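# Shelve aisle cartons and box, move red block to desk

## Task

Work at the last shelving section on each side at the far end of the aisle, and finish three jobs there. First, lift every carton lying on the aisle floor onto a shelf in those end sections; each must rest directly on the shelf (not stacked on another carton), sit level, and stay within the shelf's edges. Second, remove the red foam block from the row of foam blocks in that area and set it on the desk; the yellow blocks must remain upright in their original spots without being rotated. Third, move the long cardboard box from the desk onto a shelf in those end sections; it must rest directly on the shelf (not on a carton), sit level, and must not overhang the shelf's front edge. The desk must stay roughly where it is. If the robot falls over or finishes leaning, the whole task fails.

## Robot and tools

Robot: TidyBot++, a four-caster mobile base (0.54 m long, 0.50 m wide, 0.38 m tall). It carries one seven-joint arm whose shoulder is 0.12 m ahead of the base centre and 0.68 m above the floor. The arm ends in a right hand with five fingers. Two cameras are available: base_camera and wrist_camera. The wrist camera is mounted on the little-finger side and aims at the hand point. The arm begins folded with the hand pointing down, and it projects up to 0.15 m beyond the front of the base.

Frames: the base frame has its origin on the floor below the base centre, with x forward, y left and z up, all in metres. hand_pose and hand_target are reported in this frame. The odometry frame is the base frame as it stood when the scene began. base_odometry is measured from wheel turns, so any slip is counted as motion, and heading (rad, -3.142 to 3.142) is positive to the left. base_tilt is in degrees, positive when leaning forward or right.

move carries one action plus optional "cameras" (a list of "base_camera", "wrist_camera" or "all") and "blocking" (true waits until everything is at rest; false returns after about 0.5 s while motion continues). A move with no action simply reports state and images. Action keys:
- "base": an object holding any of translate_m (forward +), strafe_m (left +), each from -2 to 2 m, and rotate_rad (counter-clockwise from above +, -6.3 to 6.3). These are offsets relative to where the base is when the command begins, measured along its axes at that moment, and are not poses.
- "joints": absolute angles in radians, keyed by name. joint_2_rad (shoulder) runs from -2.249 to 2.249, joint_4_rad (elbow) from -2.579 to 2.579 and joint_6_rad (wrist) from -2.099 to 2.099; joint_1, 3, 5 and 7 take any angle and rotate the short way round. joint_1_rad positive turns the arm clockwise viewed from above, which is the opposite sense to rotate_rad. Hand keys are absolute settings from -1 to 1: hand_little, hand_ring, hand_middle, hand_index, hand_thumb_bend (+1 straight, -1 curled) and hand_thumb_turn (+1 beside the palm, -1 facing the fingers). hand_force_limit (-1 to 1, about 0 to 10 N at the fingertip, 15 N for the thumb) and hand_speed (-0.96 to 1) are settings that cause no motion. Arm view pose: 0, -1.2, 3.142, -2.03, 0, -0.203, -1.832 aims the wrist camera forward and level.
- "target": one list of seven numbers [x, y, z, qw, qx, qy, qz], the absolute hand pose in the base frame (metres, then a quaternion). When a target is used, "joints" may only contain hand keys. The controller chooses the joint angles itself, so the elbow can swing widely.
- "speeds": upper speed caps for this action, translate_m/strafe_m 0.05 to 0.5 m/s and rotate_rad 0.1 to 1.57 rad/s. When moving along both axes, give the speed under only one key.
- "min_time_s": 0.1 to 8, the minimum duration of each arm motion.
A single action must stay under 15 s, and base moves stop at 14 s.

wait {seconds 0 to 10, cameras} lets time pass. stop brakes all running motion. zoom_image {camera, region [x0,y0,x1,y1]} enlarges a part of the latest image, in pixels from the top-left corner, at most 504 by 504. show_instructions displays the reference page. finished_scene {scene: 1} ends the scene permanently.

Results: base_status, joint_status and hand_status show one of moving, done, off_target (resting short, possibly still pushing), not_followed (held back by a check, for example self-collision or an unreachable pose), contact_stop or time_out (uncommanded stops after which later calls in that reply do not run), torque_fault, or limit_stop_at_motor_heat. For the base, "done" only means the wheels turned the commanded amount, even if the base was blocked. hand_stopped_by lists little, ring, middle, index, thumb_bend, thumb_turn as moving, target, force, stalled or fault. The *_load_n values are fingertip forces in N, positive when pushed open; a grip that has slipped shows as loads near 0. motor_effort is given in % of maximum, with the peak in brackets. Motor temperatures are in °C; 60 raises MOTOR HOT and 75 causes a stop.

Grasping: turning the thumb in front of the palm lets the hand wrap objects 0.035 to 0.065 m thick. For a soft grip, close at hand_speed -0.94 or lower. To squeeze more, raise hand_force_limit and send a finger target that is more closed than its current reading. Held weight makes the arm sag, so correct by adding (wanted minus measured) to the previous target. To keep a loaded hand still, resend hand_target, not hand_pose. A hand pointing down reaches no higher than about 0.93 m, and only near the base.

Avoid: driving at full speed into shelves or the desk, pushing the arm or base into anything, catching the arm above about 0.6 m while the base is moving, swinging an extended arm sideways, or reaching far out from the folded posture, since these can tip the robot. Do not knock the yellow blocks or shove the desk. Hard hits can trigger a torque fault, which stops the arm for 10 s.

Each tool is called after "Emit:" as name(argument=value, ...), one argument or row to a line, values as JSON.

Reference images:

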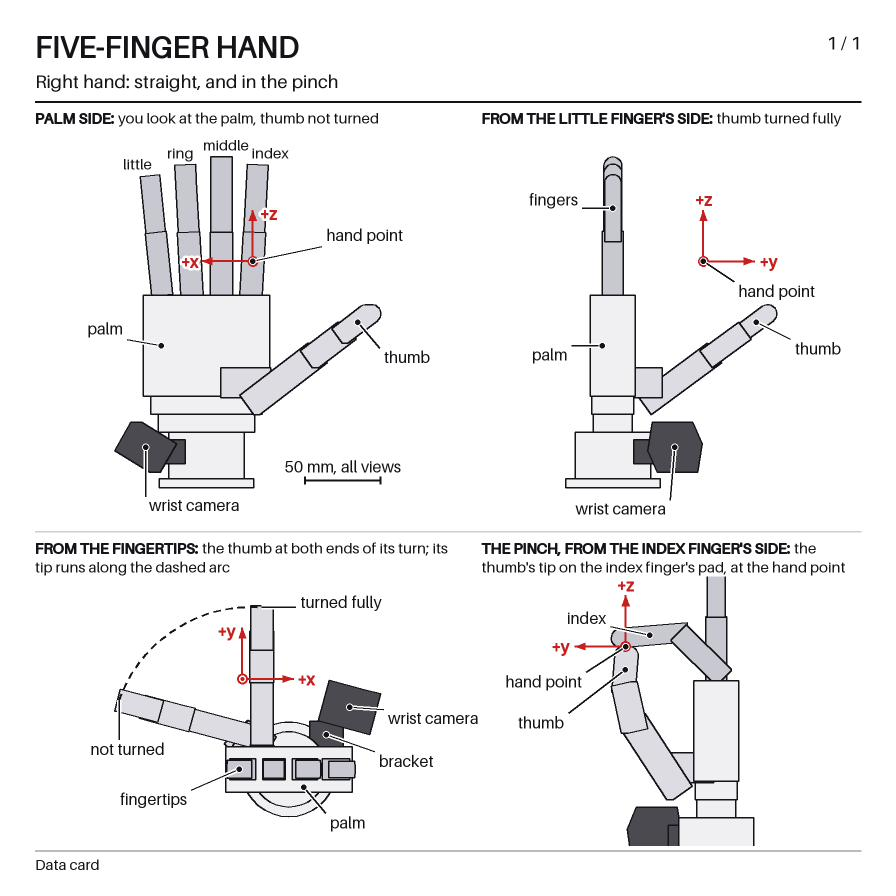

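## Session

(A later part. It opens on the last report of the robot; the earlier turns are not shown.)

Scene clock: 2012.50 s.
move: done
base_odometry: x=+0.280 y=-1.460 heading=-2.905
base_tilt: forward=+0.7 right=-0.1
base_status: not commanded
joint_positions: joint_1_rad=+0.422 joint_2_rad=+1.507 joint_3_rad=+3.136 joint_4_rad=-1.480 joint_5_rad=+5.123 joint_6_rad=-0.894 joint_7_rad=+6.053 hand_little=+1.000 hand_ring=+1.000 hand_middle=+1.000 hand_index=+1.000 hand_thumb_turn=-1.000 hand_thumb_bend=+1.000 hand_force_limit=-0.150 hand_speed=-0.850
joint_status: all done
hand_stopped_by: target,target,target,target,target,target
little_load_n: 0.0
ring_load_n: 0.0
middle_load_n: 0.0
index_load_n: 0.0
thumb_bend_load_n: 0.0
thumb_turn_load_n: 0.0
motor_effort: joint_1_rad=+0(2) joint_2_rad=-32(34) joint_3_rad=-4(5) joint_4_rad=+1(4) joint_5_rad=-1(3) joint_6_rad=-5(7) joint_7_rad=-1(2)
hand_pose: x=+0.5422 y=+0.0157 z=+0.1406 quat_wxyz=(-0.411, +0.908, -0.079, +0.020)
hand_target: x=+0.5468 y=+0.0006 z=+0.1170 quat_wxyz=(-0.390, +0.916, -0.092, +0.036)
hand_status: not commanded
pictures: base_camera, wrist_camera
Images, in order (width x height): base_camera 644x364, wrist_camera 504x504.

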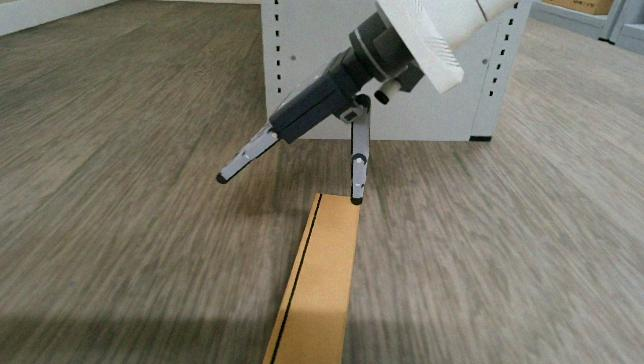

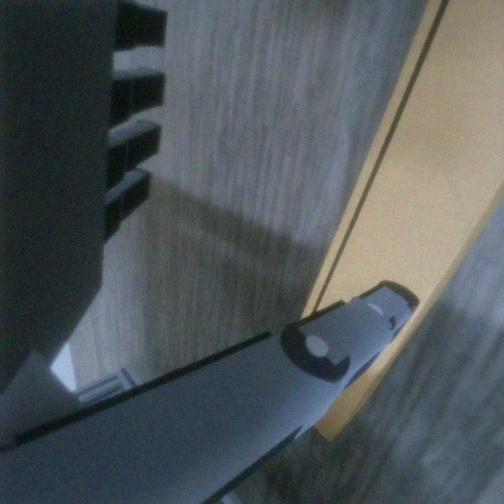

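Emit:
move(
  base={"strafe_m":-0.015},
  speeds={"strafe_m":0.05},
  cameras=["base_camera"],
)

Emit:
zoom_image(
  camera="base_camera",
  region=[200, 60, 460, 364],
)

Scene clock: 2019.50 s.
move: done
base_odometry: x=+0.276 y=-1.445 heading=-2.904
base_tilt: forward=+0.6 right=-0.1
base_status: done
joint_positions: joint_1_rad=+0.430 joint_2_rad=+1.507 joint_3_rad=+3.136 joint_4_rad=-1.479 joint_5_rad=+5.123 joint_6_rad=-0.893 joint_7_rad=+6.053 hand_little=+1.000 hand_ring=+1.000 hand_middle=+1.000 hand_index=+1.000 hand_thumb_turn=-1.000 hand_thumb_bend=+1.000 hand_force_limit=-0.150 hand_speed=-0.850
joint_status: not commanded
hand_stopped_by: target,target,target,target,target,target
little_load_n: 0.0
ring_load_n: 0.0
middle_load_n: 0.0
index_load_n: -0.5
thumb_bend_load_n: 0.0
thumb_turn_load_n: 0.0
motor_effort: joint_1_rad=+0(2) joint_2_rad=-32(33) joint_3_rad=-4(5) joint_4_rad=+1(2) joint_5_rad=-1(2) joint_6_rad=-5(6) joint_7_rad=-1(1)
hand_pose: x=+0.5428 y=+0.0120 z=+0.1403 quat_wxyz=(-0.410, +0.908, -0.083, +0.022)
hand_target: x=+0.5468 y=+0.0006 z=+0.1170 quat_wxyz=(-0.390, +0.916, -0.092, +0.036)
hand_status: not commanded
Images, in order (width x height): base_camera 644x364.

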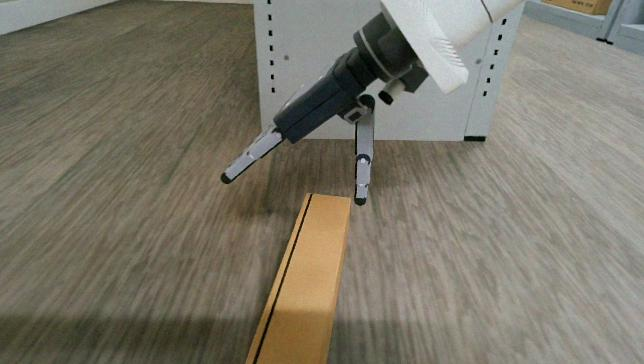

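Scaled by 1.658.

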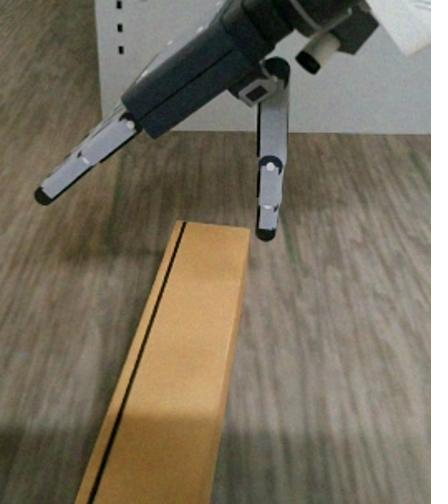

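Emit:
move(
  joints={"joint_1_rad":0.438,"joint_2_rad":1.69,"joint_3_rad":3.13,"joint_4_rad":-1.30,"joint_5_rad":-1.198,"joint_6_rad":-0.835,"joint_7_rad":-0.19},
  min_time_s=3,
  cameras=["base_camera"],
)

Emit:
move(
  joints={"joint_1_rad":0.438,"joint_2_rad":1.747,"joint_3_rad":3.13,"joint_4_rad":-1.244,"joint_5_rad":-1.198,"joint_6_rad":-0.835,"joint_7_rad":-0.19},
  min_time_s=2,
  cameras=["all"],
)

Scene clock: 2026.60 s.
move: done
base_odometry: x=+0.276 y=-1.445 heading=-2.904
base_tilt: forward=+0.6 right=-0.1
base_status: not commanded
joint_positions: joint_1_rad=+0.430 joint_2_rad=+1.653 joint_3_rad=+3.136 joint_4_rad=-1.316 joint_5_rad=+5.123 joint_6_rad=-0.893 joint_7_rad=+6.053 hand_little=+1.000 hand_ring=+1.000 hand_middle=+1.000 hand_index=+1.000 hand_thumb_turn=-1.000 hand_thumb_bend=+1.000 hand_force_limit=-0.150 hand_speed=-0.850
joint_status: all done
hand_stopped_by: target,target,target,target,target,target
little_load_n: 0.0
ring_load_n: -0.5
middle_load_n: 0.0
index_load_n: 0.0
thumb_bend_load_n: 0.0
thumb_turn_load_n: 0.0
motor_effort: joint_1_rad=+0(2) joint_2_rad=-32(34) joint_3_rad=-4(5) joint_4_rad=+2(3) joint_5_rad=-1(2) joint_6_rad=-5(6) joint_7_rad=-1(2)
hand_pose: x=+0.5518 y=+0.0079 z=+0.0786 quat_wxyz=(-0.407, +0.909, -0.080, +0.030)
hand_target: x=+0.5520 y=-0.0021 z=+0.0535 quat_wxyz=(-0.387, +0.917, -0.089, +0.043)
hand_status: not commanded
Images, in order (width x height): base_camera 644x364.

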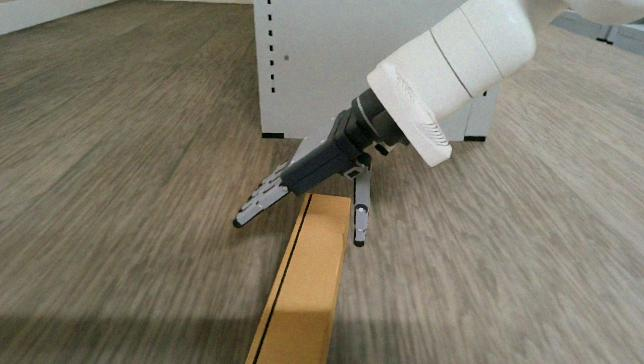

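Scene clock: 2028.90 s.
move: done
base_odometry: x=+0.276 y=-1.445 heading=-2.904
base_tilt: forward=+0.6 right=-0.1
base_status: not commanded
joint_positions: joint_1_rad=+0.430 joint_2_rad=+1.709 joint_3_rad=+3.136 joint_4_rad=-1.260 joint_5_rad=+5.123 joint_6_rad=-0.893 joint_7_rad=+6.053 hand_little=+1.000 hand_ring=+1.000 hand_middle=+1.000 hand_index=+1.000 hand_thumb_turn=-1.000 hand_thumb_bend=+1.000 hand_force_limit=-0.150 hand_speed=-0.850
joint_status: all done
hand_stopped_by: target,target,target,target,target,target
little_load_n: 0.0
ring_load_n: -0.5
middle_load_n: -0.5
index_load_n: 0.0
thumb_bend_load_n: 0.0
thumb_turn_load_n: 0.0
motor_effort: joint_1_rad=+0(2) joint_2_rad=-32(34) joint_3_rad=-4(5) joint_4_rad=+2(3) joint_5_rad=-1(2) joint_6_rad=-5(6) joint_7_rad=-1(2)
hand_pose: x=+0.5491 y=+0.0091 z=+0.0550 quat_wxyz=(-0.407, +0.909, -0.080, +0.030)
hand_target: x=+0.5484 y=-0.0005 z=+0.0298 quat_wxyz=(-0.387, +0.917, -0.089, +0.042)
hand_status: not commanded
pictures: base_camera, wrist_camera
Images, in order (width x height): base_camera 644x364, wrist_camera 504x504.

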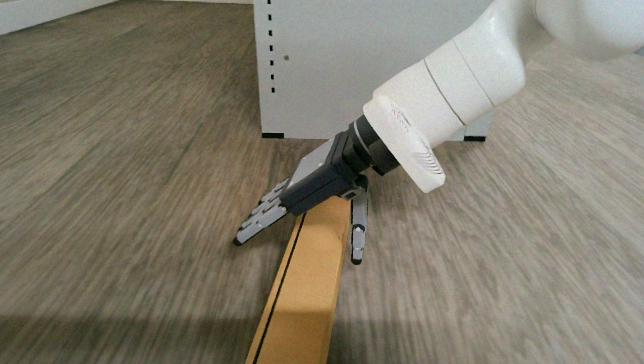

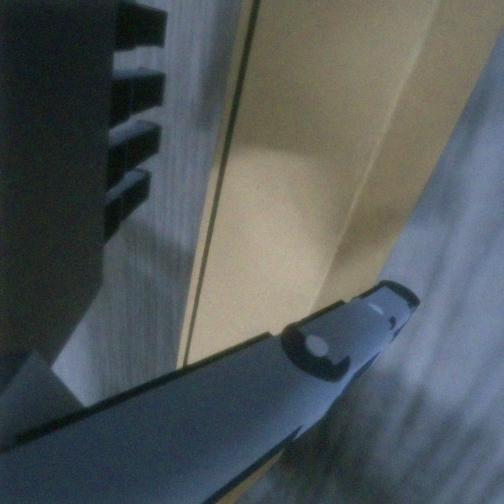

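Emit:
move(
  joints={"joint_1_rad":0.438,"joint_2_rad":1.762,"joint_3_rad":3.13,"joint_4_rad":-1.229,"joint_5_rad":-1.198,"joint_6_rad":-0.835,"joint_7_rad":-0.19},
  min_time_s=1.5,
)

Emit:
move(
  joints={"hand_speed":-0.92,"hand_force_limit":-0.2,"hand_little":-0.3,"hand_ring":-0.3,"hand_middle":-0.3,"hand_index":-0.3,"hand_thumb_bend":0.0},
  cameras=["all"],
)

Scene clock: 2034.00 s.
move: done
base_odometry: x=+0.276 y=-1.445 heading=-2.904
base_tilt: forward=+0.6 right=-0.1
base_status: not commanded
joint_positions: joint_1_rad=+0.430 joint_2_rad=+1.723 joint_3_rad=+3.136 joint_4_rad=-1.246 joint_5_rad=+5.123 joint_6_rad=-0.893 joint_7_rad=+6.053 hand_little=+1.000 hand_ring=+1.000 hand_middle=+1.000 hand_index=+1.000 hand_thumb_turn=-1.000 hand_thumb_bend=+1.000 hand_force_limit=-0.150 hand_speed=-0.850
joint_status: all done
hand_stopped_by: target,target,target,target,target,target
little_load_n: 0.0
ring_load_n: 0.0
middle_load_n: 0.0
index_load_n: 0.0
thumb_bend_load_n: 0.0
thumb_turn_load_n: 0.5
motor_effort: joint_1_rad=+0(2) joint_2_rad=-32(33) joint_3_rad=-4(5) joint_4_rad=+2(3) joint_5_rad=-1(2) joint_6_rad=-5(6) joint_7_rad=-1(2)
hand_pose: x=+0.5485 y=+0.0094 z=+0.0491 quat_wxyz=(-0.407, +0.909, -0.080, +0.030)
hand_target: x=+0.5474 y=+0.0000 z=+0.0236 quat_wxyz=(-0.387, +0.917, -0.090, +0.042)
hand_status: not commanded
pictures: none

Scene clock: 2039.37 s.
move: off_target
base_odometry: x=+0.276 y=-1.445 heading=-2.904
base_tilt: forward=+0.6 right=-0.1
base_status: not commanded
joint_positions: joint_1_rad=+0.430 joint_2_rad=+1.724 joint_3_rad=+3.136 joint_4_rad=-1.246 joint_5_rad=+5.122 joint_6_rad=-0.893 joint_7_rad=+6.053 hand_little=+0.238 hand_ring=+0.261 hand_middle=+0.268 hand_index=+0.238 hand_thumb_turn=-1.000 hand_thumb_bend=+0.634 hand_force_limit=-0.200 hand_speed=-0.920
joint_status: hand_little off_target (ended at +0.238, target -0.300); hand_ring off_target (ended at +0.261, target -0.300); hand_middle off_target (ended at +0.268, target -0.300); hand_index off_target (ended at +0.238, target -0.300); hand_thumb_bend off_target (ended at +0.634, target +0.000); the others done
hand_stopped_by: force,force,force,force,force,target
little_load_n: 4.0
ring_load_n: 2.5
middle_load_n: 1.5
index_load_n: 5.0
thumb_bend_load_n: 11.5
thumb_turn_load_n: 6.0
motor_effort: joint_1_rad=+1(1) joint_2_rad=-31(33) joint_3_rad=-3(4) joint_4_rad=+2(2) joint_5_rad=-2(2) joint_6_rad=-3(6) joint_7_rad=+0(1)
hand_pose: x=+0.5485 y=+0.0095 z=+0.0490 quat_wxyz=(-0.407, +0.909, -0.080, +0.030)
hand_target: x=+0.5474 y=+0.0000 z=+0.0236 quat_wxyz=(-0.387, +0.917, -0.090, +0.042)
hand_status: not commanded
pictures: base_camera, wrist_camera
Images, in order (width x height): base_camera 644x364, wrist_camera 504x504.

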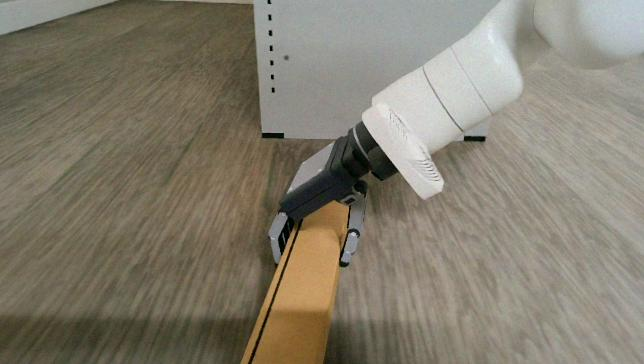

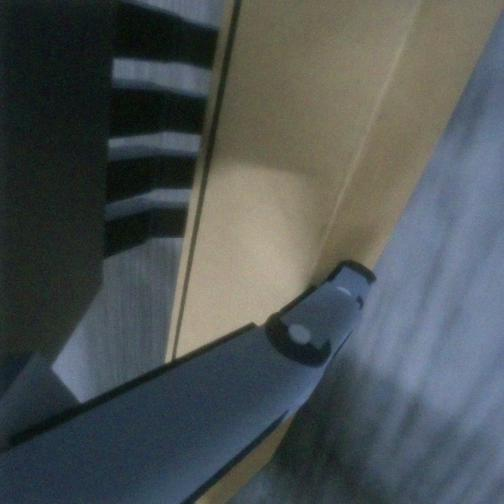

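Emit:
move(
  joints={"joint_1_rad":0.438,"joint_2_rad":1.54,"joint_3_rad":3.13,"joint_4_rad":-1.465,"joint_5_rad":-1.20,"joint_6_rad":-0.835,"joint_7_rad":-0.19},
  min_time_s=4,
)

Emit:
move(
  joints={"joint_1_rad":0.407,"joint_2_rad":1.111,"joint_3_rad":3.142,"joint_4_rad":-1.733,"joint_5_rad":-1.061,"joint_6_rad":-0.899,"joint_7_rad":-0.370},
  min_time_s=4,
  cameras=["all"],
)

Scene clock: 2047.67 s.
move: done
base_odometry: x=+0.276 y=-1.445 heading=-2.904
base_tilt: forward=+0.7 right=-0.1
base_status: not commanded
joint_positions: joint_1_rad=+0.430 joint_2_rad=+1.570 joint_3_rad=+3.136 joint_4_rad=-1.449 joint_5_rad=+5.120 joint_6_rad=-0.891 joint_7_rad=+6.057 hand_little=+0.238 hand_ring=+0.261 hand_middle=+0.268 hand_index=+0.238 hand_thumb_turn=-1.000 hand_thumb_bend=+0.634 hand_force_limit=-0.200 hand_speed=-0.920
joint_status: all done
hand_stopped_by: force,force,force,force,force,target
little_load_n: 3.5
ring_load_n: 2.5
middle_load_n: 1.0
index_load_n: 4.5
thumb_bend_load_n: 12.0
thumb_turn_load_n: 5.5
motor_effort: joint_1_rad=+0(2) joint_2_rad=-32(33) joint_3_rad=-4(5) joint_4_rad=+1(3) joint_5_rad=-1(2) joint_6_rad=-5(7) joint_7_rad=-1(2)
hand_pose: x=+0.5276 y=+0.0189 z=+0.1149 quat_wxyz=(-0.414, +0.906, -0.089, +0.010)
hand_target: x=+0.5468 y=+0.0006 z=+0.1170 quat_wxyz=(-0.390, +0.916, -0.092, +0.036)
hand_status: not commanded
pictures: none

Scene clock: 2051.97 s.
move: done
base_odometry: x=+0.276 y=-1.445 heading=-2.904
base_tilt: forward=+0.6 right=+0.0
base_status: not commanded
joint_positions: joint_1_rad=+0.423 joint_2_rad=+1.139 joint_3_rad=+3.136 joint_4_rad=-1.716 joint_5_rad=+5.183 joint_6_rad=-0.891 joint_7_rad=+5.955 hand_little=+0.238 hand_ring=+0.261 hand_middle=+0.268 hand_index=+0.238 hand_thumb_turn=-1.000 hand_thumb_bend=+0.634 hand_force_limit=-0.200 hand_speed=-0.920
joint_status: all done
hand_stopped_by: force,force,force,force,force,target
little_load_n: 4.0
ring_load_n: 2.5
middle_load_n: 1.0
index_load_n: 4.5
thumb_bend_load_n: 12.0
thumb_turn_load_n: 6.0
motor_effort: joint_1_rad=+1(2) joint_2_rad=-32(34) joint_3_rad=-4(5) joint_4_rad=+3(4) joint_5_rad=-2(3) joint_6_rad=-5(7) joint_7_rad=-1(2)
hand_pose: x=+0.5578 y=-0.0009 z=+0.2876 quat_wxyz=(-0.386, +0.919, -0.073, +0.044)
hand_target: x=+0.5470 y=+0.0027 z=+0.2977 quat_wxyz=(-0.382, +0.921, -0.067, +0.028)
hand_status: not commanded
pictures: base_camera, wrist_camera
Images, in order (width x height): base_camera 644x364, wrist_camera 504x504.

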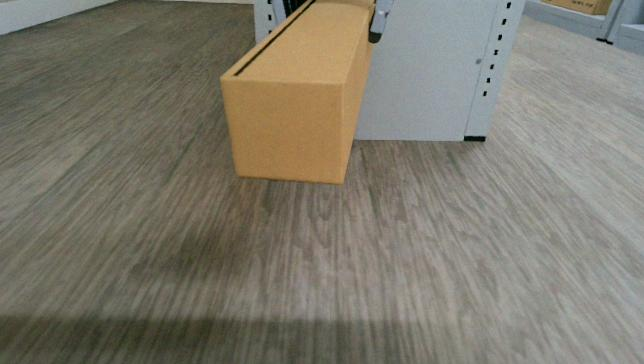

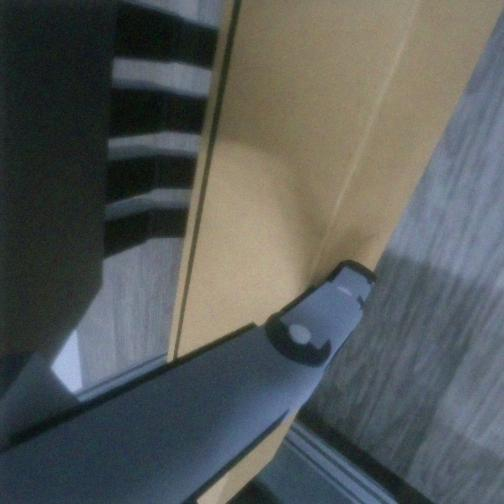

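Emit:
zoom_image(
  camera="base_camera",
  region=[200, 0, 400, 200],
)

Scaled by 2.520.

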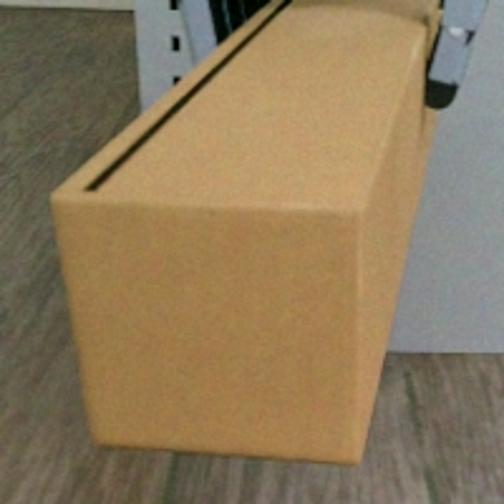

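Emit:
move(
  joints={"joint_1_rad":0.243,"joint_2_rad":0.37,"joint_3_rad":3.13,"joint_4_rad":-2.11,"joint_5_rad":-0.85,"joint_6_rad":-1.12,"joint_7_rad":-0.68},
  min_time_s=4,
)

Emit:
move(
  base={"rotate_rad":0.039},
  speeds={"rotate_rad":0.2},
)

Emit:
move(
  base={"strafe_m":-0.80},
  speeds={"strafe_m":0.25},
  cameras=["base_camera"],
)

Scene clock: 2066.93 s.
move: done
base_odometry: x=+0.276 y=-1.445 heading=-2.904
base_tilt: forward=+0.6 right=-0.1
base_status: not commanded
joint_positions: joint_1_rad=+0.258 joint_2_rad=+0.391 joint_3_rad=+3.136 joint_4_rad=-2.091 joint_5_rad=+5.392 joint_6_rad=-1.060 joint_7_rad=+5.645 hand_little=+0.238 hand_ring=+0.261 hand_middle=+0.268 hand_index=+0.238 hand_thumb_turn=-1.000 hand_thumb_bend=+0.634 hand_force_limit=-0.200 hand_speed=-0.920
joint_status: all done
hand_stopped_by: force,force,force,force,force,target
little_load_n: 4.0
ring_load_n: 2.5
middle_load_n: 1.0
index_load_n: 4.5
thumb_bend_load_n: 12.5
thumb_turn_load_n: 5.5
motor_effort: joint_1_rad=+1(2) joint_2_rad=-19(34) joint_3_rad=-2(5) joint_4_rad=+7(8) joint_5_rad=-4(4) joint_6_rad=-3(6) joint_7_rad=-1(2)
hand_pose: x=+0.4485 y=+0.0913 z=+0.5465 quat_wxyz=(-0.372, +0.927, +0.030, +0.034)
hand_target: x=+0.4163 y=+0.1042 z=+0.5556 quat_wxyz=(-0.383, +0.923, +0.042, -0.004)
hand_status: not commanded
pictures: none

Scene clock: 2067.60 s.
move: done
base_odometry: x=+0.276 y=-1.445 heading=-2.866
base_tilt: forward=+0.6 right=-0.1
base_status: done
joint_positions: joint_1_rad=+0.248 joint_2_rad=+0.391 joint_3_rad=+3.136 joint_4_rad=-2.092 joint_5_rad=+5.393 joint_6_rad=-1.062 joint_7_rad=+5.644 hand_little=+0.238 hand_ring=+0.261 hand_middle=+0.268 hand_index=+0.238 hand_thumb_turn=-1.000 hand_thumb_bend=+0.634 hand_force_limit=-0.200 hand_speed=-0.920
joint_status: not commanded
hand_stopped_by: force,force,force,force,force,target
little_load_n: 3.5
ring_load_n: 2.5
middle_load_n: 1.0
index_load_n: 4.5
thumb_bend_load_n: 12.0
thumb_turn_load_n: 6.0
motor_effort: joint_1_rad=+0(2) joint_2_rad=-20(21) joint_3_rad=-2(3) joint_4_rad=+7(8) joint_5_rad=-4(4) joint_6_rad=-4(4) joint_7_rad=-1(1)
hand_pose: x=+0.4464 y=+0.0948 z=+0.5466 quat_wxyz=(-0.373, +0.927, +0.034, +0.031)
hand_target: x=+0.4163 y=+0.1042 z=+0.5556 quat_wxyz=(-0.383, +0.923, +0.042, -0.004)
hand_status: not commanded
pictures: none

Scene clock: 2071.67 s.
move: done
base_odometry: x=+0.058 y=-0.676 heading=-2.865
base_tilt: forward=+0.6 right=-0.1
base_status: done
joint_positions: joint_1_rad=+0.247 joint_2_rad=+0.390 joint_3_rad=+3.136 joint_4_rad=-2.092 joint_5_rad=+5.394 joint_6_rad=-1.063 joint_7_rad=+5.644 hand_little=+0.238 hand_ring=+0.261 hand_middle=+0.268 hand_index=+0.238 hand_thumb_turn=-1.000 hand_thumb_bend=+0.634 hand_force_limit=-0.200 hand_speed=-0.920
joint_status: not commanded
hand_stopped_by: force,force,force,force,force,target
little_load_n: 4.0
ring_load_n: 2.5
middle_load_n: 1.0
index_load_n: 4.5
thumb_bend_load_n: 12.0
thumb_turn_load_n: 6.0
motor_effort: joint_1_rad=+0(2) joint_2_rad=-20(21) joint_3_rad=-2(3) joint_4_rad=+7(8) joint_5_rad=-4(4) joint_6_rad=-3(4) joint_7_rad=-1(1)
hand_pose: x=+0.4458 y=+0.0951 z=+0.5468 quat_wxyz=(-0.373, +0.927, +0.036, +0.030)
hand_target: x=+0.4163 y=+0.1042 z=+0.5556 quat_wxyz=(-0.383, +0.923, +0.042, -0.004)
hand_status: not commanded
Images, in order (width x height): base_camera 644x364.

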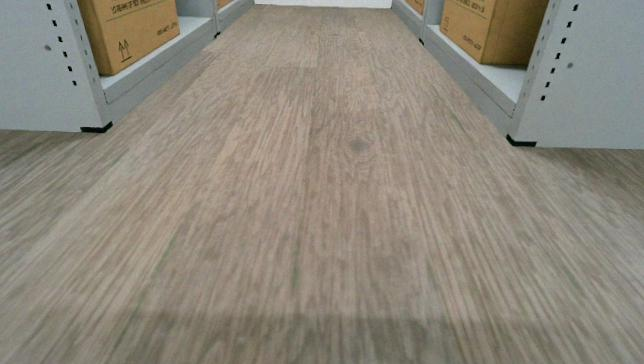

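Emit:
move(
  base={"strafe_m": -0.03, "translate_m": 0.5},
  speeds={"translate_m": 0.2},
  cameras=["base_camera"],
)

Scene clock: 2088.60 s.
move: done
base_odometry: x=-0.431 y=-0.783 heading=-2.866
base_tilt: forward=+0.6 right=-0.1
base_status: done
joint_positions: joint_1_rad=+0.247 joint_2_rad=+0.388 joint_3_rad=+3.136 joint_4_rad=-2.095 joint_5_rad=+5.395 joint_6_rad=-1.064 joint_7_rad=+5.644 hand_little=+0.238 hand_ring=+0.261 hand_middle=+0.268 hand_index=+0.238 hand_thumb_turn=-1.000 hand_thumb_bend=+0.634 hand_force_limit=-0.200 hand_speed=-0.920
joint_status: not commanded
hand_stopped_by: force,force,force,force,force,target
little_load_n: 3.5
ring_load_n: 2.5
middle_load_n: 1.0
index_load_n: 4.5
thumb_bend_load_n: 12.5
thumb_turn_load_n: 6.0
motor_effort: joint_1_rad=+1(1) joint_2_rad=-19(22) joint_3_rad=-2(2) joint_4_rad=+7(8) joint_5_rad=-4(4) joint_6_rad=-4(4) joint_7_rad=-1(2)
hand_pose: x=+0.4445 y=+0.0954 z=+0.5472 quat_wxyz=(-0.373, +0.927, +0.036, +0.030)
hand_target: x=+0.4163 y=+0.1042 z=+0.5556 quat_wxyz=(-0.383, +0.923, +0.042, -0.004)
hand_status: not commanded
Images, in order (width x height): base_camera 644x364.

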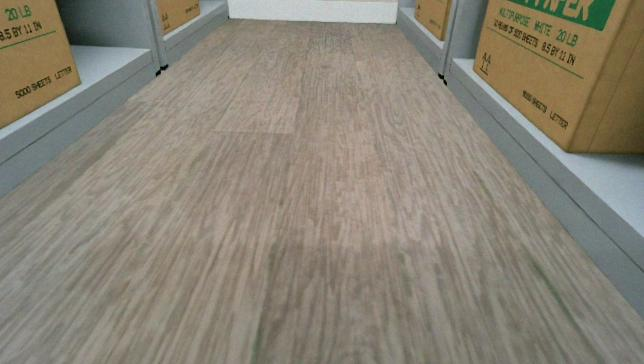

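Emit:
move(
  base={"translate_m": 0.75},
  speeds={"translate_m": 0.2},
  cameras=["base_camera"],
)

Emit:
move(
  base={"translate_m": 0.5},
  speeds={"translate_m": 0.15},
  cameras=["base_camera"],
)

Scene clock: 2096.63 s.
move: done
base_odometry: x=-1.153 y=-0.987 heading=-2.866
base_tilt: forward=+0.7 right=-0.1
base_status: done
joint_positions: joint_1_rad=+0.247 joint_2_rad=+0.386 joint_3_rad=+3.136 joint_4_rad=-2.097 joint_5_rad=+5.396 joint_6_rad=-1.064 joint_7_rad=+5.644 hand_little=+0.238 hand_ring=+0.261 hand_middle=+0.268 hand_index=+0.238 hand_thumb_turn=-1.000 hand_thumb_bend=+0.634 hand_force_limit=-0.200 hand_speed=-0.920
joint_status: not commanded
hand_stopped_by: force,force,force,force,force,target
little_load_n: 4.0
ring_load_n: 2.5
middle_load_n: 1.0
index_load_n: 4.5
thumb_bend_load_n: 12.5
thumb_turn_load_n: 6.0
motor_effort: joint_1_rad=+0(1) joint_2_rad=-19(22) joint_3_rad=-2(2) joint_4_rad=+8(9) joint_5_rad=-4(4) joint_6_rad=-4(4) joint_7_rad=-1(1)
hand_pose: x=+0.4433 y=+0.0956 z=+0.5475 quat_wxyz=(-0.373, +0.927, +0.036, +0.029)
hand_target: x=+0.4163 y=+0.1042 z=+0.5556 quat_wxyz=(-0.383, +0.923, +0.042, -0.004)
hand_status: not commanded
Images, in order (width x height): base_camera 644x364.

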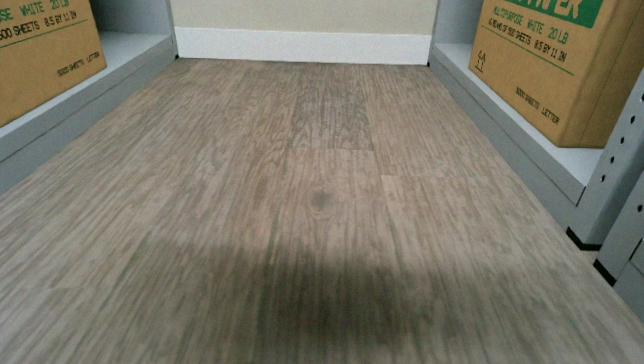

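Scene clock: 2100.63 s.
move: done
base_odometry: x=-1.634 y=-1.123 heading=-2.866
base_tilt: forward=+0.6 right=-0.1
base_status: done
joint_positions: joint_1_rad=+0.247 joint_2_rad=+0.384 joint_3_rad=+3.136 joint_4_rad=-2.098 joint_5_rad=+5.396 joint_6_rad=-1.065 joint_7_rad=+5.644 hand_little=+0.238 hand_ring=+0.261 hand_middle=+0.268 hand_index=+0.238 hand_thumb_turn=-1.000 hand_thumb_bend=+0.634 hand_force_limit=-0.200 hand_speed=-0.920
joint_status: not commanded
hand_stopped_by: force,force,force,force,force,target
little_load_n: 4.0
ring_load_n: 2.5
middle_load_n: 1.0
index_load_n: 4.5
thumb_bend_load_n: 12.5
thumb_turn_load_n: 5.5
motor_effort: joint_1_rad=+0(1) joint_2_rad=-20(23) joint_3_rad=-2(2) joint_4_rad=+8(8) joint_5_rad=-3(4) joint_6_rad=-3(5) joint_7_rad=+0(1)
hand_pose: x=+0.4426 y=+0.0957 z=+0.5477 quat_wxyz=(-0.373, +0.927, +0.036, +0.029)
hand_target: x=+0.4163 y=+0.1042 z=+0.5556 quat_wxyz=(-0.383, +0.923, +0.042, -0.004)
hand_status: not commanded
Images, in order (width x height): base_camera 644x364.

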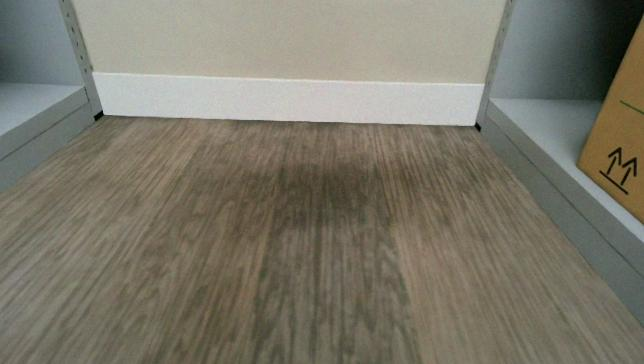

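Emit:
move(
  base={"translate_m": 0.1, "rotate_rad": -0.01},
  speeds={"translate_m": 0.1},
  cameras=["base_camera"],
)

Emit:
move(
  joints={"joint_1_rad": -0.572, "joint_2_rad": 0.2, "joint_3_rad": 3.13, "joint_4_rad": -2.1, "joint_5_rad": -1.124, "joint_6_rad": -0.72, "joint_7_rad": -1.306},
  min_time_s=4,
  cameras=["all"],
)

Scene clock: 2111.07 s.
move: done
base_odometry: x=-1.730 y=-1.151 heading=-2.876
base_tilt: forward=+0.6 right=-0.1
base_status: done
joint_positions: joint_1_rad=+0.247 joint_2_rad=+0.383 joint_3_rad=+3.136 joint_4_rad=-2.099 joint_5_rad=+5.397 joint_6_rad=-1.066 joint_7_rad=+5.644 hand_little=+0.238 hand_ring=+0.261 hand_middle=+0.268 hand_index=+0.238 hand_thumb_turn=-1.000 hand_thumb_bend=+0.634 hand_force_limit=-0.200 hand_speed=-0.920
joint_status: not commanded
hand_stopped_by: force,force,force,force,force,target
little_load_n: 4.0
ring_load_n: 2.5
middle_load_n: 1.0
index_load_n: 4.5
thumb_bend_load_n: 12.0
thumb_turn_load_n: 5.5
motor_effort: joint_1_rad=+1(2) joint_2_rad=-19(21) joint_3_rad=-2(4) joint_4_rad=+7(8) joint_5_rad=-3(5) joint_6_rad=-3(5) joint_7_rad=-1(1)
hand_pose: x=+0.4420 y=+0.0959 z=+0.5480 quat_wxyz=(-0.373, +0.927, +0.037, +0.029)
hand_target: x=+0.4163 y=+0.1042 z=+0.5556 quat_wxyz=(-0.383, +0.923, +0.042, -0.004)
hand_status: not commanded
Images, in order (width x height): base_camera 644x364.

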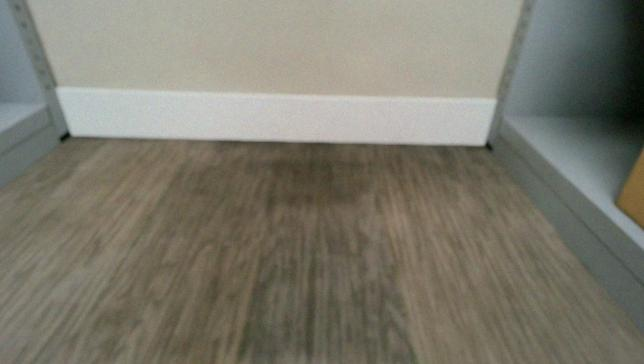

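Scene clock: 2115.37 s.
move: done
base_odometry: x=-1.730 y=-1.151 heading=-2.876
base_tilt: forward=+0.7 right=-0.1
base_status: not commanded
joint_positions: joint_1_rad=-0.561 joint_2_rad=+0.226 joint_3_rad=+3.136 joint_4_rad=-2.099 joint_5_rad=+5.202 joint_6_rad=-0.776 joint_7_rad=+5.020 hand_little=+0.238 hand_ring=+0.261 hand_middle=+0.268 hand_index=+0.238 hand_thumb_turn=-1.000 hand_thumb_bend=+0.634 hand_force_limit=-0.200 hand_speed=-0.920
joint_status: all done
hand_stopped_by: force,force,force,force,force,target
little_load_n: 3.5
ring_load_n: 2.0
middle_load_n: 1.5
index_load_n: 4.5
thumb_bend_load_n: 12.5
thumb_turn_load_n: 6.0
motor_effort: joint_1_rad=+0(2) joint_2_rad=-18(21) joint_3_rad=-1(3) joint_4_rad=+10(11) joint_5_rad=-4(5) joint_6_rad=-1(4) joint_7_rad=-1(2)
hand_pose: x=+0.3367 y=+0.3471 z=+0.6023 quat_wxyz=(-0.368, +0.929, +0.036, -0.030)
hand_target: x=+0.3470 y=+0.3587 z=+0.6139 quat_wxyz=(-0.379, +0.925, +0.002, -0.009)
hand_status: not commanded
pictures: base_camera, wrist_camera
Images, in order (width x height): base_camera 644x364, wrist_camera 504x504.

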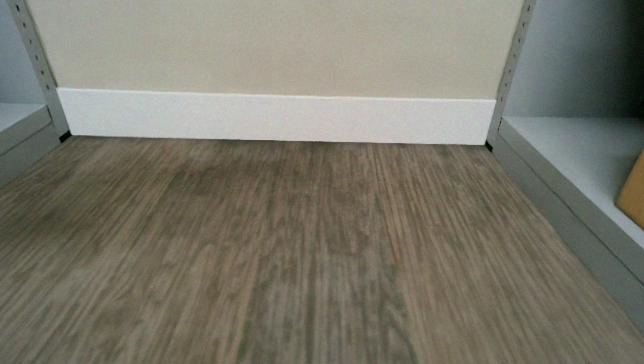

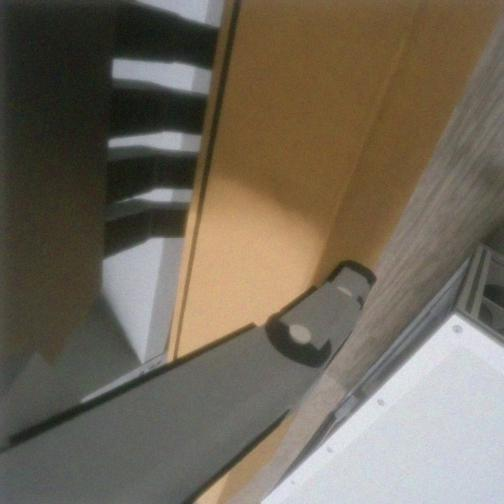

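Emit:
move(
  joints={"joint_1_rad": -0.688, "joint_2_rad": 0.06, "joint_3_rad": 3.13, "joint_4_rad": -1.96, "joint_5_rad": -0.9, "joint_6_rad": -0.772, "joint_7_rad": -1.695},
  min_time_s=4,
  cameras=["wrist_camera"],
)

Scene clock: 2124.50 s.
move: done
base_odometry: x=-1.730 y=-1.151 heading=-2.876
base_tilt: forward=+0.7 right=-0.1
base_status: not commanded
joint_positions: joint_1_rad=-0.672 joint_2_rad=+0.085 joint_3_rad=+3.136 joint_4_rad=-1.980 joint_5_rad=+5.341 joint_6_rad=-0.775 joint_7_rad=+4.630 hand_little=+0.238 hand_ring=+0.261 hand_middle=+0.268 hand_index=+0.238 hand_thumb_turn=-1.000 hand_thumb_bend=+0.634 hand_force_limit=-0.200 hand_speed=-0.920
joint_status: all done
hand_stopped_by: force,force,force,force,force,target
little_load_n: 3.5
ring_load_n: 2.5
middle_load_n: 1.0
index_load_n: 4.0
thumb_bend_load_n: 12.5
thumb_turn_load_n: 5.5
motor_effort: joint_1_rad=+0(2) joint_2_rad=-16(19) joint_3_rad=-1(2) joint_4_rad=+13(14) joint_5_rad=-5(6) joint_6_rad=+0(2) joint_7_rad=-1(2)
hand_pose: x=+0.3244 y=+0.3844 z=+0.6843 quat_wxyz=(-0.387, +0.922, -0.002, -0.011)
hand_target: x=+0.3237 y=+0.3863 z=+0.6965 quat_wxyz=(-0.386, +0.922, +0.008, +0.002)
hand_status: not commanded
Images, in order (width x height): wrist_camera 504x504.

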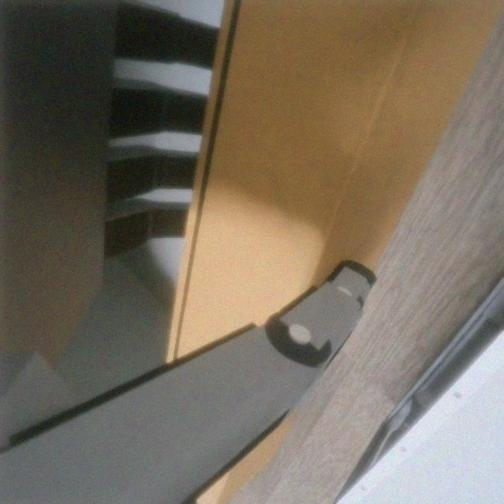

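Emit:
move(
  base={"translate_m": -0.03},
  speeds={"translate_m": 0.06},
)

Emit:
move(
  joints={"joint_1_rad": -1.0, "joint_2_rad": 0.33, "joint_3_rad": 3.13, "joint_4_rad": -1.64, "joint_5_rad": -0.69, "joint_6_rad": -0.61, "joint_7_rad": -2.11},
  min_time_s=5,
  cameras=["wrist_camera"],
)

Scene clock: 2130.00 s.
move: done
base_odometry: x=-1.701 y=-1.143 heading=-2.877
base_tilt: forward=+0.6 right=-0.1
base_status: done
joint_positions: joint_1_rad=-0.677 joint_2_rad=+0.079 joint_3_rad=+3.136 joint_4_rad=-1.978 joint_5_rad=+5.341 joint_6_rad=-0.775 joint_7_rad=+4.629 hand_little=+0.238 hand_ring=+0.261 hand_middle=+0.268 hand_index=+0.238 hand_thumb_turn=-1.000 hand_thumb_bend=+0.634 hand_force_limit=-0.200 hand_speed=-0.920
joint_status: not commanded
hand_stopped_by: force,force,force,force,force,target
little_load_n: 4.0
ring_load_n: 2.5
middle_load_n: 1.5
index_load_n: 4.5
thumb_bend_load_n: 12.0
thumb_turn_load_n: 5.5
motor_effort: joint_1_rad=+0(2) joint_2_rad=-17(19) joint_3_rad=-1(2) joint_4_rad=+13(14) joint_5_rad=-5(5) joint_6_rad=+1(1) joint_7_rad=-1(1)
hand_pose: x=+0.3233 y=+0.3857 z=+0.6872 quat_wxyz=(-0.389, +0.921, +0.001, -0.009)
hand_target: x=+0.3237 y=+0.3863 z=+0.6965 quat_wxyz=(-0.386, +0.922, +0.008, +0.002)
hand_status: not commanded
pictures: none

Scene clock: 2135.30 s.
move: done
base_odometry: x=-1.701 y=-1.143 heading=-2.877
base_tilt: forward=+0.6 right=-0.1
base_status: not commanded
joint_positions: joint_1_rad=-0.986 joint_2_rad=+0.301 joint_3_rad=+3.136 joint_4_rad=-1.660 joint_5_rad=+5.552 joint_6_rad=-0.668 joint_7_rad=+4.215 hand_little=+0.238 hand_ring=+0.261 hand_middle=+0.268 hand_index=+0.238 hand_thumb_turn=-1.000 hand_thumb_bend=+0.634 hand_force_limit=-0.200 hand_speed=-0.920
joint_status: all done
hand_stopped_by: force,force,force,force,force,target
little_load_n: 4.0
ring_load_n: 2.5
middle_load_n: 1.0
index_load_n: 4.5
thumb_bend_load_n: 12.0
thumb_turn_load_n: 6.0
motor_effort: joint_1_rad=+0(2) joint_2_rad=-25(25) joint_3_rad=-1(2) joint_4_rad=+14(15) joint_5_rad=-4(5) joint_6_rad=+3(4) joint_7_rad=-1(2)
hand_pose: x=+0.3005 y=+0.5248 z=+0.6902 quat_wxyz=(-0.371, +0.929, +0.012, -0.020)
hand_target: x=+0.3142 y=+0.5393 z=+0.6831 quat_wxyz=(-0.371, +0.928, +0.004, +0.001)
hand_status: not commanded
Images, in order (width x height): wrist_camera 504x504.

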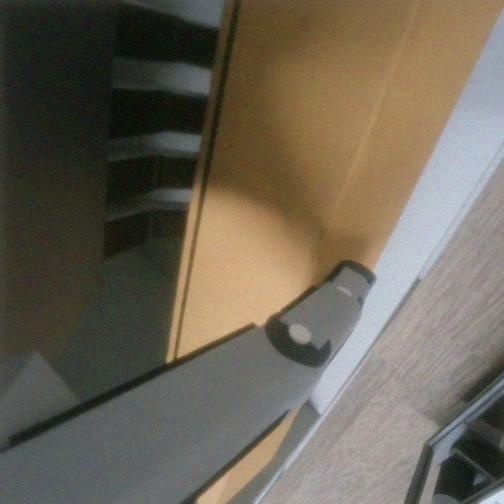

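Emit:
move(
  base={"translate_m": 0.035},
  speeds={"translate_m": 0.06},
)

Emit:
move(
  joints={"joint_1_rad": -1.131, "joint_2_rad": 0.5, "joint_3_rad": 3.13, "joint_4_rad": -1.414, "joint_5_rad": -0.596, "joint_6_rad": -0.566, "joint_7_rad": -2.3},
  min_time_s=4,
  cameras=["all"],
)

Scene clock: 2148.97 s.
move: done
base_odometry: x=-1.735 y=-1.152 heading=-2.877
base_tilt: forward=+0.6 right=-0.1
base_status: done
joint_positions: joint_1_rad=-0.992 joint_2_rad=+0.305 joint_3_rad=+3.136 joint_4_rad=-1.659 joint_5_rad=+5.553 joint_6_rad=-0.665 joint_7_rad=+4.214 hand_little=+0.238 hand_ring=+0.261 hand_middle=+0.268 hand_index=+0.238 hand_thumb_turn=-1.000 hand_thumb_bend=+0.634 hand_force_limit=-0.200 hand_speed=-0.920
joint_status: not commanded
hand_stopped_by: force,force,force,force,force,target
little_load_n: 4.0
ring_load_n: 2.0
middle_load_n: 1.5
index_load_n: 4.5
thumb_bend_load_n: 12.5
thumb_turn_load_n: 5.5
motor_effort: joint_1_rad=+0(2) joint_2_rad=-24(26) joint_3_rad=-1(3) joint_4_rad=+14(14) joint_5_rad=-3(4) joint_6_rad=+3(4) joint_7_rad=-1(1)
hand_pose: x=+0.2989 y=+0.5268 z=+0.6888 quat_wxyz=(-0.370, +0.929, +0.014, -0.020)
hand_target: x=+0.3142 y=+0.5393 z=+0.6831 quat_wxyz=(-0.371, +0.928, +0.004, +0.001)
hand_status: not commanded
pictures: none

Scene clock: 2153.27 s.
move: off_target
base_odometry: x=-1.735 y=-1.152 heading=-2.877
base_tilt: forward=+0.6 right=-0.1
base_status: not commanded
joint_positions: joint_1_rad=-1.083 joint_2_rad=+0.445 joint_3_rad=+3.136 joint_4_rad=-1.483 joint_5_rad=+5.648 joint_6_rad=-0.629 joint_7_rad=+4.025 hand_little=+0.238 hand_ring=+0.261 hand_middle=+0.268 hand_index=+0.238 hand_thumb_turn=-1.000 hand_thumb_bend=+0.634 hand_force_limit=-0.200 hand_speed=-0.920
joint_status: joint_1_rad off_target (ended at -1.083, target -1.131); joint_4_rad off_target (ended at -1.483, target -1.414); the others done
hand_stopped_by: force,force,force,force,force,target
little_load_n: 4.0
ring_load_n: 2.5
middle_load_n: 1.0
index_load_n: 4.5
thumb_bend_load_n: 12.5
thumb_turn_load_n: 6.0
motor_effort: joint_1_rad=-7(8) joint_2_rad=-25(29) joint_3_rad=-6(6) joint_4_rad=+21(22) joint_5_rad=-4(5) joint_6_rad=+4(5) joint_7_rad=-1(2)
hand_pose: x=+0.2955 y=+0.5989 z=+0.6780 quat_wxyz=(-0.370, +0.929, -0.005, -0.021)
hand_target: x=+0.2933 y=+0.6399 z=+0.6771 quat_wxyz=(-0.387, +0.922, +0.005, -0.003)
hand_status: not commanded
pictures: base_camera, wrist_camera
Images, in order (width x height): base_camera 644x364, wrist_camera 504x504.

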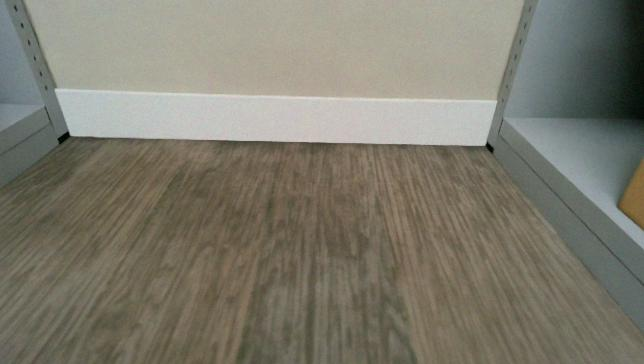

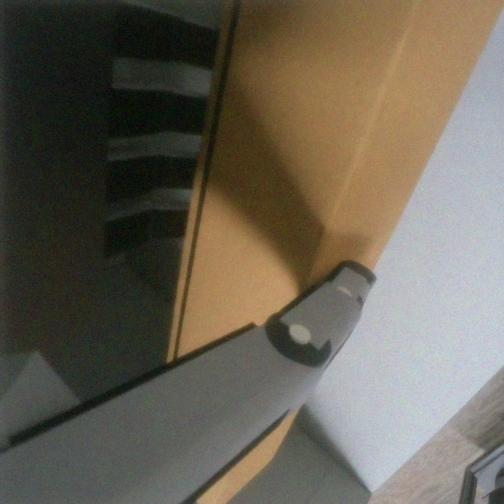

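Emit:
move(
  joints={"joint_1_rad": -1.035, "joint_2_rad": 0.33, "joint_3_rad": 3.13, "joint_4_rad": -1.686, "joint_5_rad": -0.796, "joint_6_rad": -0.484, "joint_7_rad": -2.035},
  min_time_s=4,
)

Emit:
move(
  joints={"joint_1_rad": -1.035, "joint_2_rad": 0.43, "joint_3_rad": 3.13, "joint_4_rad": -1.77, "joint_5_rad": -0.987, "joint_6_rad": -0.4, "joint_7_rad": -1.82},
  min_time_s=4,
  cameras=["wrist_camera"],
)

Scene clock: 2182.20 s.
move: done
base_odometry: x=-1.735 y=-1.152 heading=-2.877
base_tilt: forward=+0.6 right=-0.1
base_status: not commanded
joint_positions: joint_1_rad=-1.050 joint_2_rad=+0.360 joint_3_rad=+3.136 joint_4_rad=-1.662 joint_5_rad=+5.530 joint_6_rad=-0.543 joint_7_rad=+4.208 hand_little=+0.238 hand_ring=+0.261 hand_middle=+0.268 hand_index=+0.238 hand_thumb_turn=-1.000 hand_thumb_bend=+0.634 hand_force_limit=-0.200 hand_speed=-0.920
joint_status: all done
hand_stopped_by: force,force,force,force,force,target
little_load_n: 4.0
ring_load_n: 2.5
middle_load_n: 1.0
index_load_n: 4.5
thumb_bend_load_n: 12.0
thumb_turn_load_n: 5.5
motor_effort: joint_1_rad=+0(9) joint_2_rad=-26(30) joint_3_rad=-1(6) joint_4_rad=+14(26) joint_5_rad=-3(4) joint_6_rad=+3(6) joint_7_rad=-1(2)
hand_pose: x=+0.2971 y=+0.5588 z=+0.6675 quat_wxyz=(-0.380, +0.925, +0.004, -0.004)
hand_target: x=+0.3115 y=+0.5616 z=+0.6825 quat_wxyz=(-0.403, +0.915, -0.007, +0.019)
hand_status: not commanded
pictures: none

Scene clock: 2186.50 s.
move: done
base_odometry: x=-1.735 y=-1.152 heading=-2.877
base_tilt: forward=+0.6 right=-0.1
base_status: not commanded
joint_positions: joint_1_rad=-1.050 joint_2_rad=+0.399 joint_3_rad=+3.136 joint_4_rad=-1.746 joint_5_rad=+5.338 joint_6_rad=-0.457 joint_7_rad=+4.423 hand_little=+0.238 hand_ring=+0.261 hand_middle=+0.268 hand_index=+0.238 hand_thumb_turn=-1.000 hand_thumb_bend=+0.634 hand_force_limit=-0.200 hand_speed=-0.920
joint_status: all done
hand_stopped_by: force,force,force,force,force,target
little_load_n: 3.5
ring_load_n: 2.5
middle_load_n: 1.0
index_load_n: 4.5
thumb_bend_load_n: 12.5
thumb_turn_load_n: 6.0
motor_effort: joint_1_rad=+0(2) joint_2_rad=-26(27) joint_3_rad=-1(2) joint_4_rad=+13(16) joint_5_rad=-3(4) joint_6_rad=+1(4) joint_7_rad=-1(2)
hand_pose: x=+0.2954 y=+0.5585 z=+0.6296 quat_wxyz=(-0.385, +0.923, +0.005, -0.004)
hand_target: x=+0.3106 y=+0.5552 z=+0.6073 quat_wxyz=(-0.378, +0.926, -0.014, +0.008)
hand_status: not commanded
Images, in order (width x height): wrist_camera 504x504.

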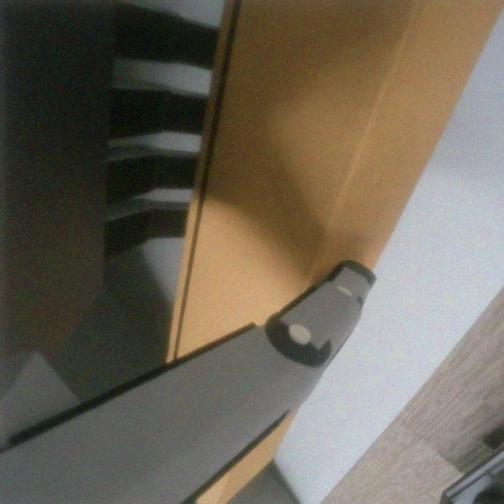

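Emit:
move(
  joints={"joint_1_rad": -1.15, "joint_2_rad": 0.59, "joint_3_rad": 3.13, "joint_4_rad": -1.471, "joint_5_rad": -0.7, "joint_6_rad": -0.5, "joint_7_rad": -2.18},
  min_time_s=5,
  cameras=["wrist_camera"],
)

Scene clock: 2193.93 s.
move: done
base_odometry: x=-1.735 y=-1.152 heading=-2.877
base_tilt: forward=+0.6 right=-0.1
base_status: not commanded
joint_positions: joint_1_rad=-1.135 joint_2_rad=+0.556 joint_3_rad=+3.136 joint_4_rad=-1.491 joint_5_rad=+5.543 joint_6_rad=-0.457 joint_7_rad=+4.145 hand_little=+0.238 hand_ring=+0.261 hand_middle=+0.268 hand_index=+0.238 hand_thumb_turn=-1.000 hand_thumb_bend=+0.634 hand_force_limit=-0.200 hand_speed=-0.920
joint_status: all done
hand_stopped_by: force,force,force,force,force,target
little_load_n: 4.0
ring_load_n: 2.5
middle_load_n: 1.0
index_load_n: 4.0
thumb_bend_load_n: 12.5
thumb_turn_load_n: 5.5
motor_effort: joint_1_rad=+0(2) joint_2_rad=-31(32) joint_3_rad=-2(2) joint_4_rad=+14(15) joint_5_rad=-3(4) joint_6_rad=+3(4) joint_7_rad=-1(2)
hand_pose: x=+0.2971 y=+0.6434 z=+0.6269 quat_wxyz=(-0.387, +0.922, +0.001, +0.000)
hand_target: x=+0.2779 y=+0.6414 z=+0.6073 quat_wxyz=(-0.364, +0.931, +0.011, -0.021)
hand_status: not commanded
Images, in order (width x height): wrist_camera 504x504.

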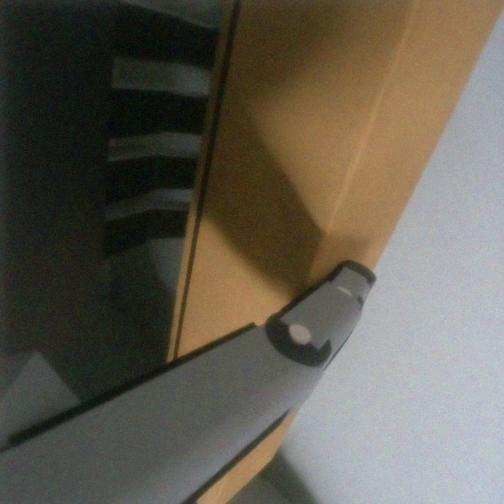

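Emit:
move(
  joints={"joint_1_rad": -1.154, "joint_2_rad": 0.625, "joint_3_rad": 3.13, "joint_4_rad": -1.485, "joint_5_rad": -0.81, "joint_6_rad": -0.4, "joint_7_rad": -2.06},
  min_time_s=4,
)

Emit:
move(
  joints={"joint_1_rad": -1.154, "joint_2_rad": 0.635, "joint_3_rad": 3.13, "joint_4_rad": -1.51, "joint_5_rad": -0.85, "joint_6_rad": -0.375, "joint_7_rad": -2.02},
  min_time_s=3,
  cameras=["wrist_camera"],
)

Scene clock: 2212.40 s.
move: done
base_odometry: x=-1.735 y=-1.152 heading=-2.877
base_tilt: forward=+0.6 right=-0.1
base_status: not commanded
joint_positions: joint_1_rad=-1.138 joint_2_rad=+0.590 joint_3_rad=+3.136 joint_4_rad=-1.491 joint_5_rad=+5.515 joint_6_rad=-0.456 joint_7_rad=+4.183 hand_little=+0.238 hand_ring=+0.261 hand_middle=+0.268 hand_index=+0.238 hand_thumb_turn=-1.000 hand_thumb_bend=+0.634 hand_force_limit=-0.200 hand_speed=-0.920
joint_status: all done
hand_stopped_by: force,force,force,force,force,target
little_load_n: 4.0
ring_load_n: 2.5
middle_load_n: 1.5
index_load_n: 4.5
thumb_bend_load_n: 12.5
thumb_turn_load_n: 5.5
motor_effort: joint_1_rad=+0(2) joint_2_rad=-32(33) joint_3_rad=-2(3) joint_4_rad=+14(15) joint_5_rad=-3(4) joint_6_rad=+3(4) joint_7_rad=-1(2)
hand_pose: x=+0.2932 y=+0.6444 z=+0.6063 quat_wxyz=(-0.378, +0.926, +0.007, -0.007)
hand_target: x=+0.2919 y=+0.6607 z=+0.5930 quat_wxyz=(-0.386, +0.922, +0.007, +0.000)
hand_status: not commanded
pictures: none

Scene clock: 2215.70 s.
move: done
base_odometry: x=-1.735 y=-1.152 heading=-2.877
base_tilt: forward=+0.6 right=-0.1
base_status: not commanded
joint_positions: joint_1_rad=-1.138 joint_2_rad=+0.599 joint_3_rad=+3.136 joint_4_rad=-1.492 joint_5_rad=+5.475 joint_6_rad=-0.434 joint_7_rad=+4.223 hand_little=+0.238 hand_ring=+0.261 hand_middle=+0.268 hand_index=+0.238 hand_thumb_turn=-1.000 hand_thumb_bend=+0.634 hand_force_limit=-0.200 hand_speed=-0.920
joint_status: all done
hand_stopped_by: force,force,force,force,force,target
little_load_n: 4.0
ring_load_n: 2.5
middle_load_n: 1.0
index_load_n: 4.5
thumb_bend_load_n: 12.0
thumb_turn_load_n: 5.5
motor_effort: joint_1_rad=+0(2) joint_2_rad=-33(34) joint_3_rad=-2(3) joint_4_rad=+14(15) joint_5_rad=-3(4) joint_6_rad=+3(5) joint_7_rad=-1(2)
hand_pose: x=+0.2966 y=+0.6510 z=+0.6044 quat_wxyz=(-0.386, +0.922, +0.006, -0.003)
hand_target: x=+0.2922 y=+0.6569 z=+0.5799 quat_wxyz=(-0.383, +0.924, +0.003, +0.001)
hand_status: not commanded
Images, in order (width x height): wrist_camera 504x504.

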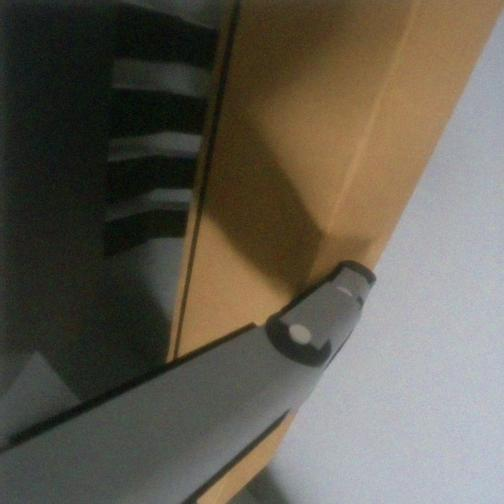

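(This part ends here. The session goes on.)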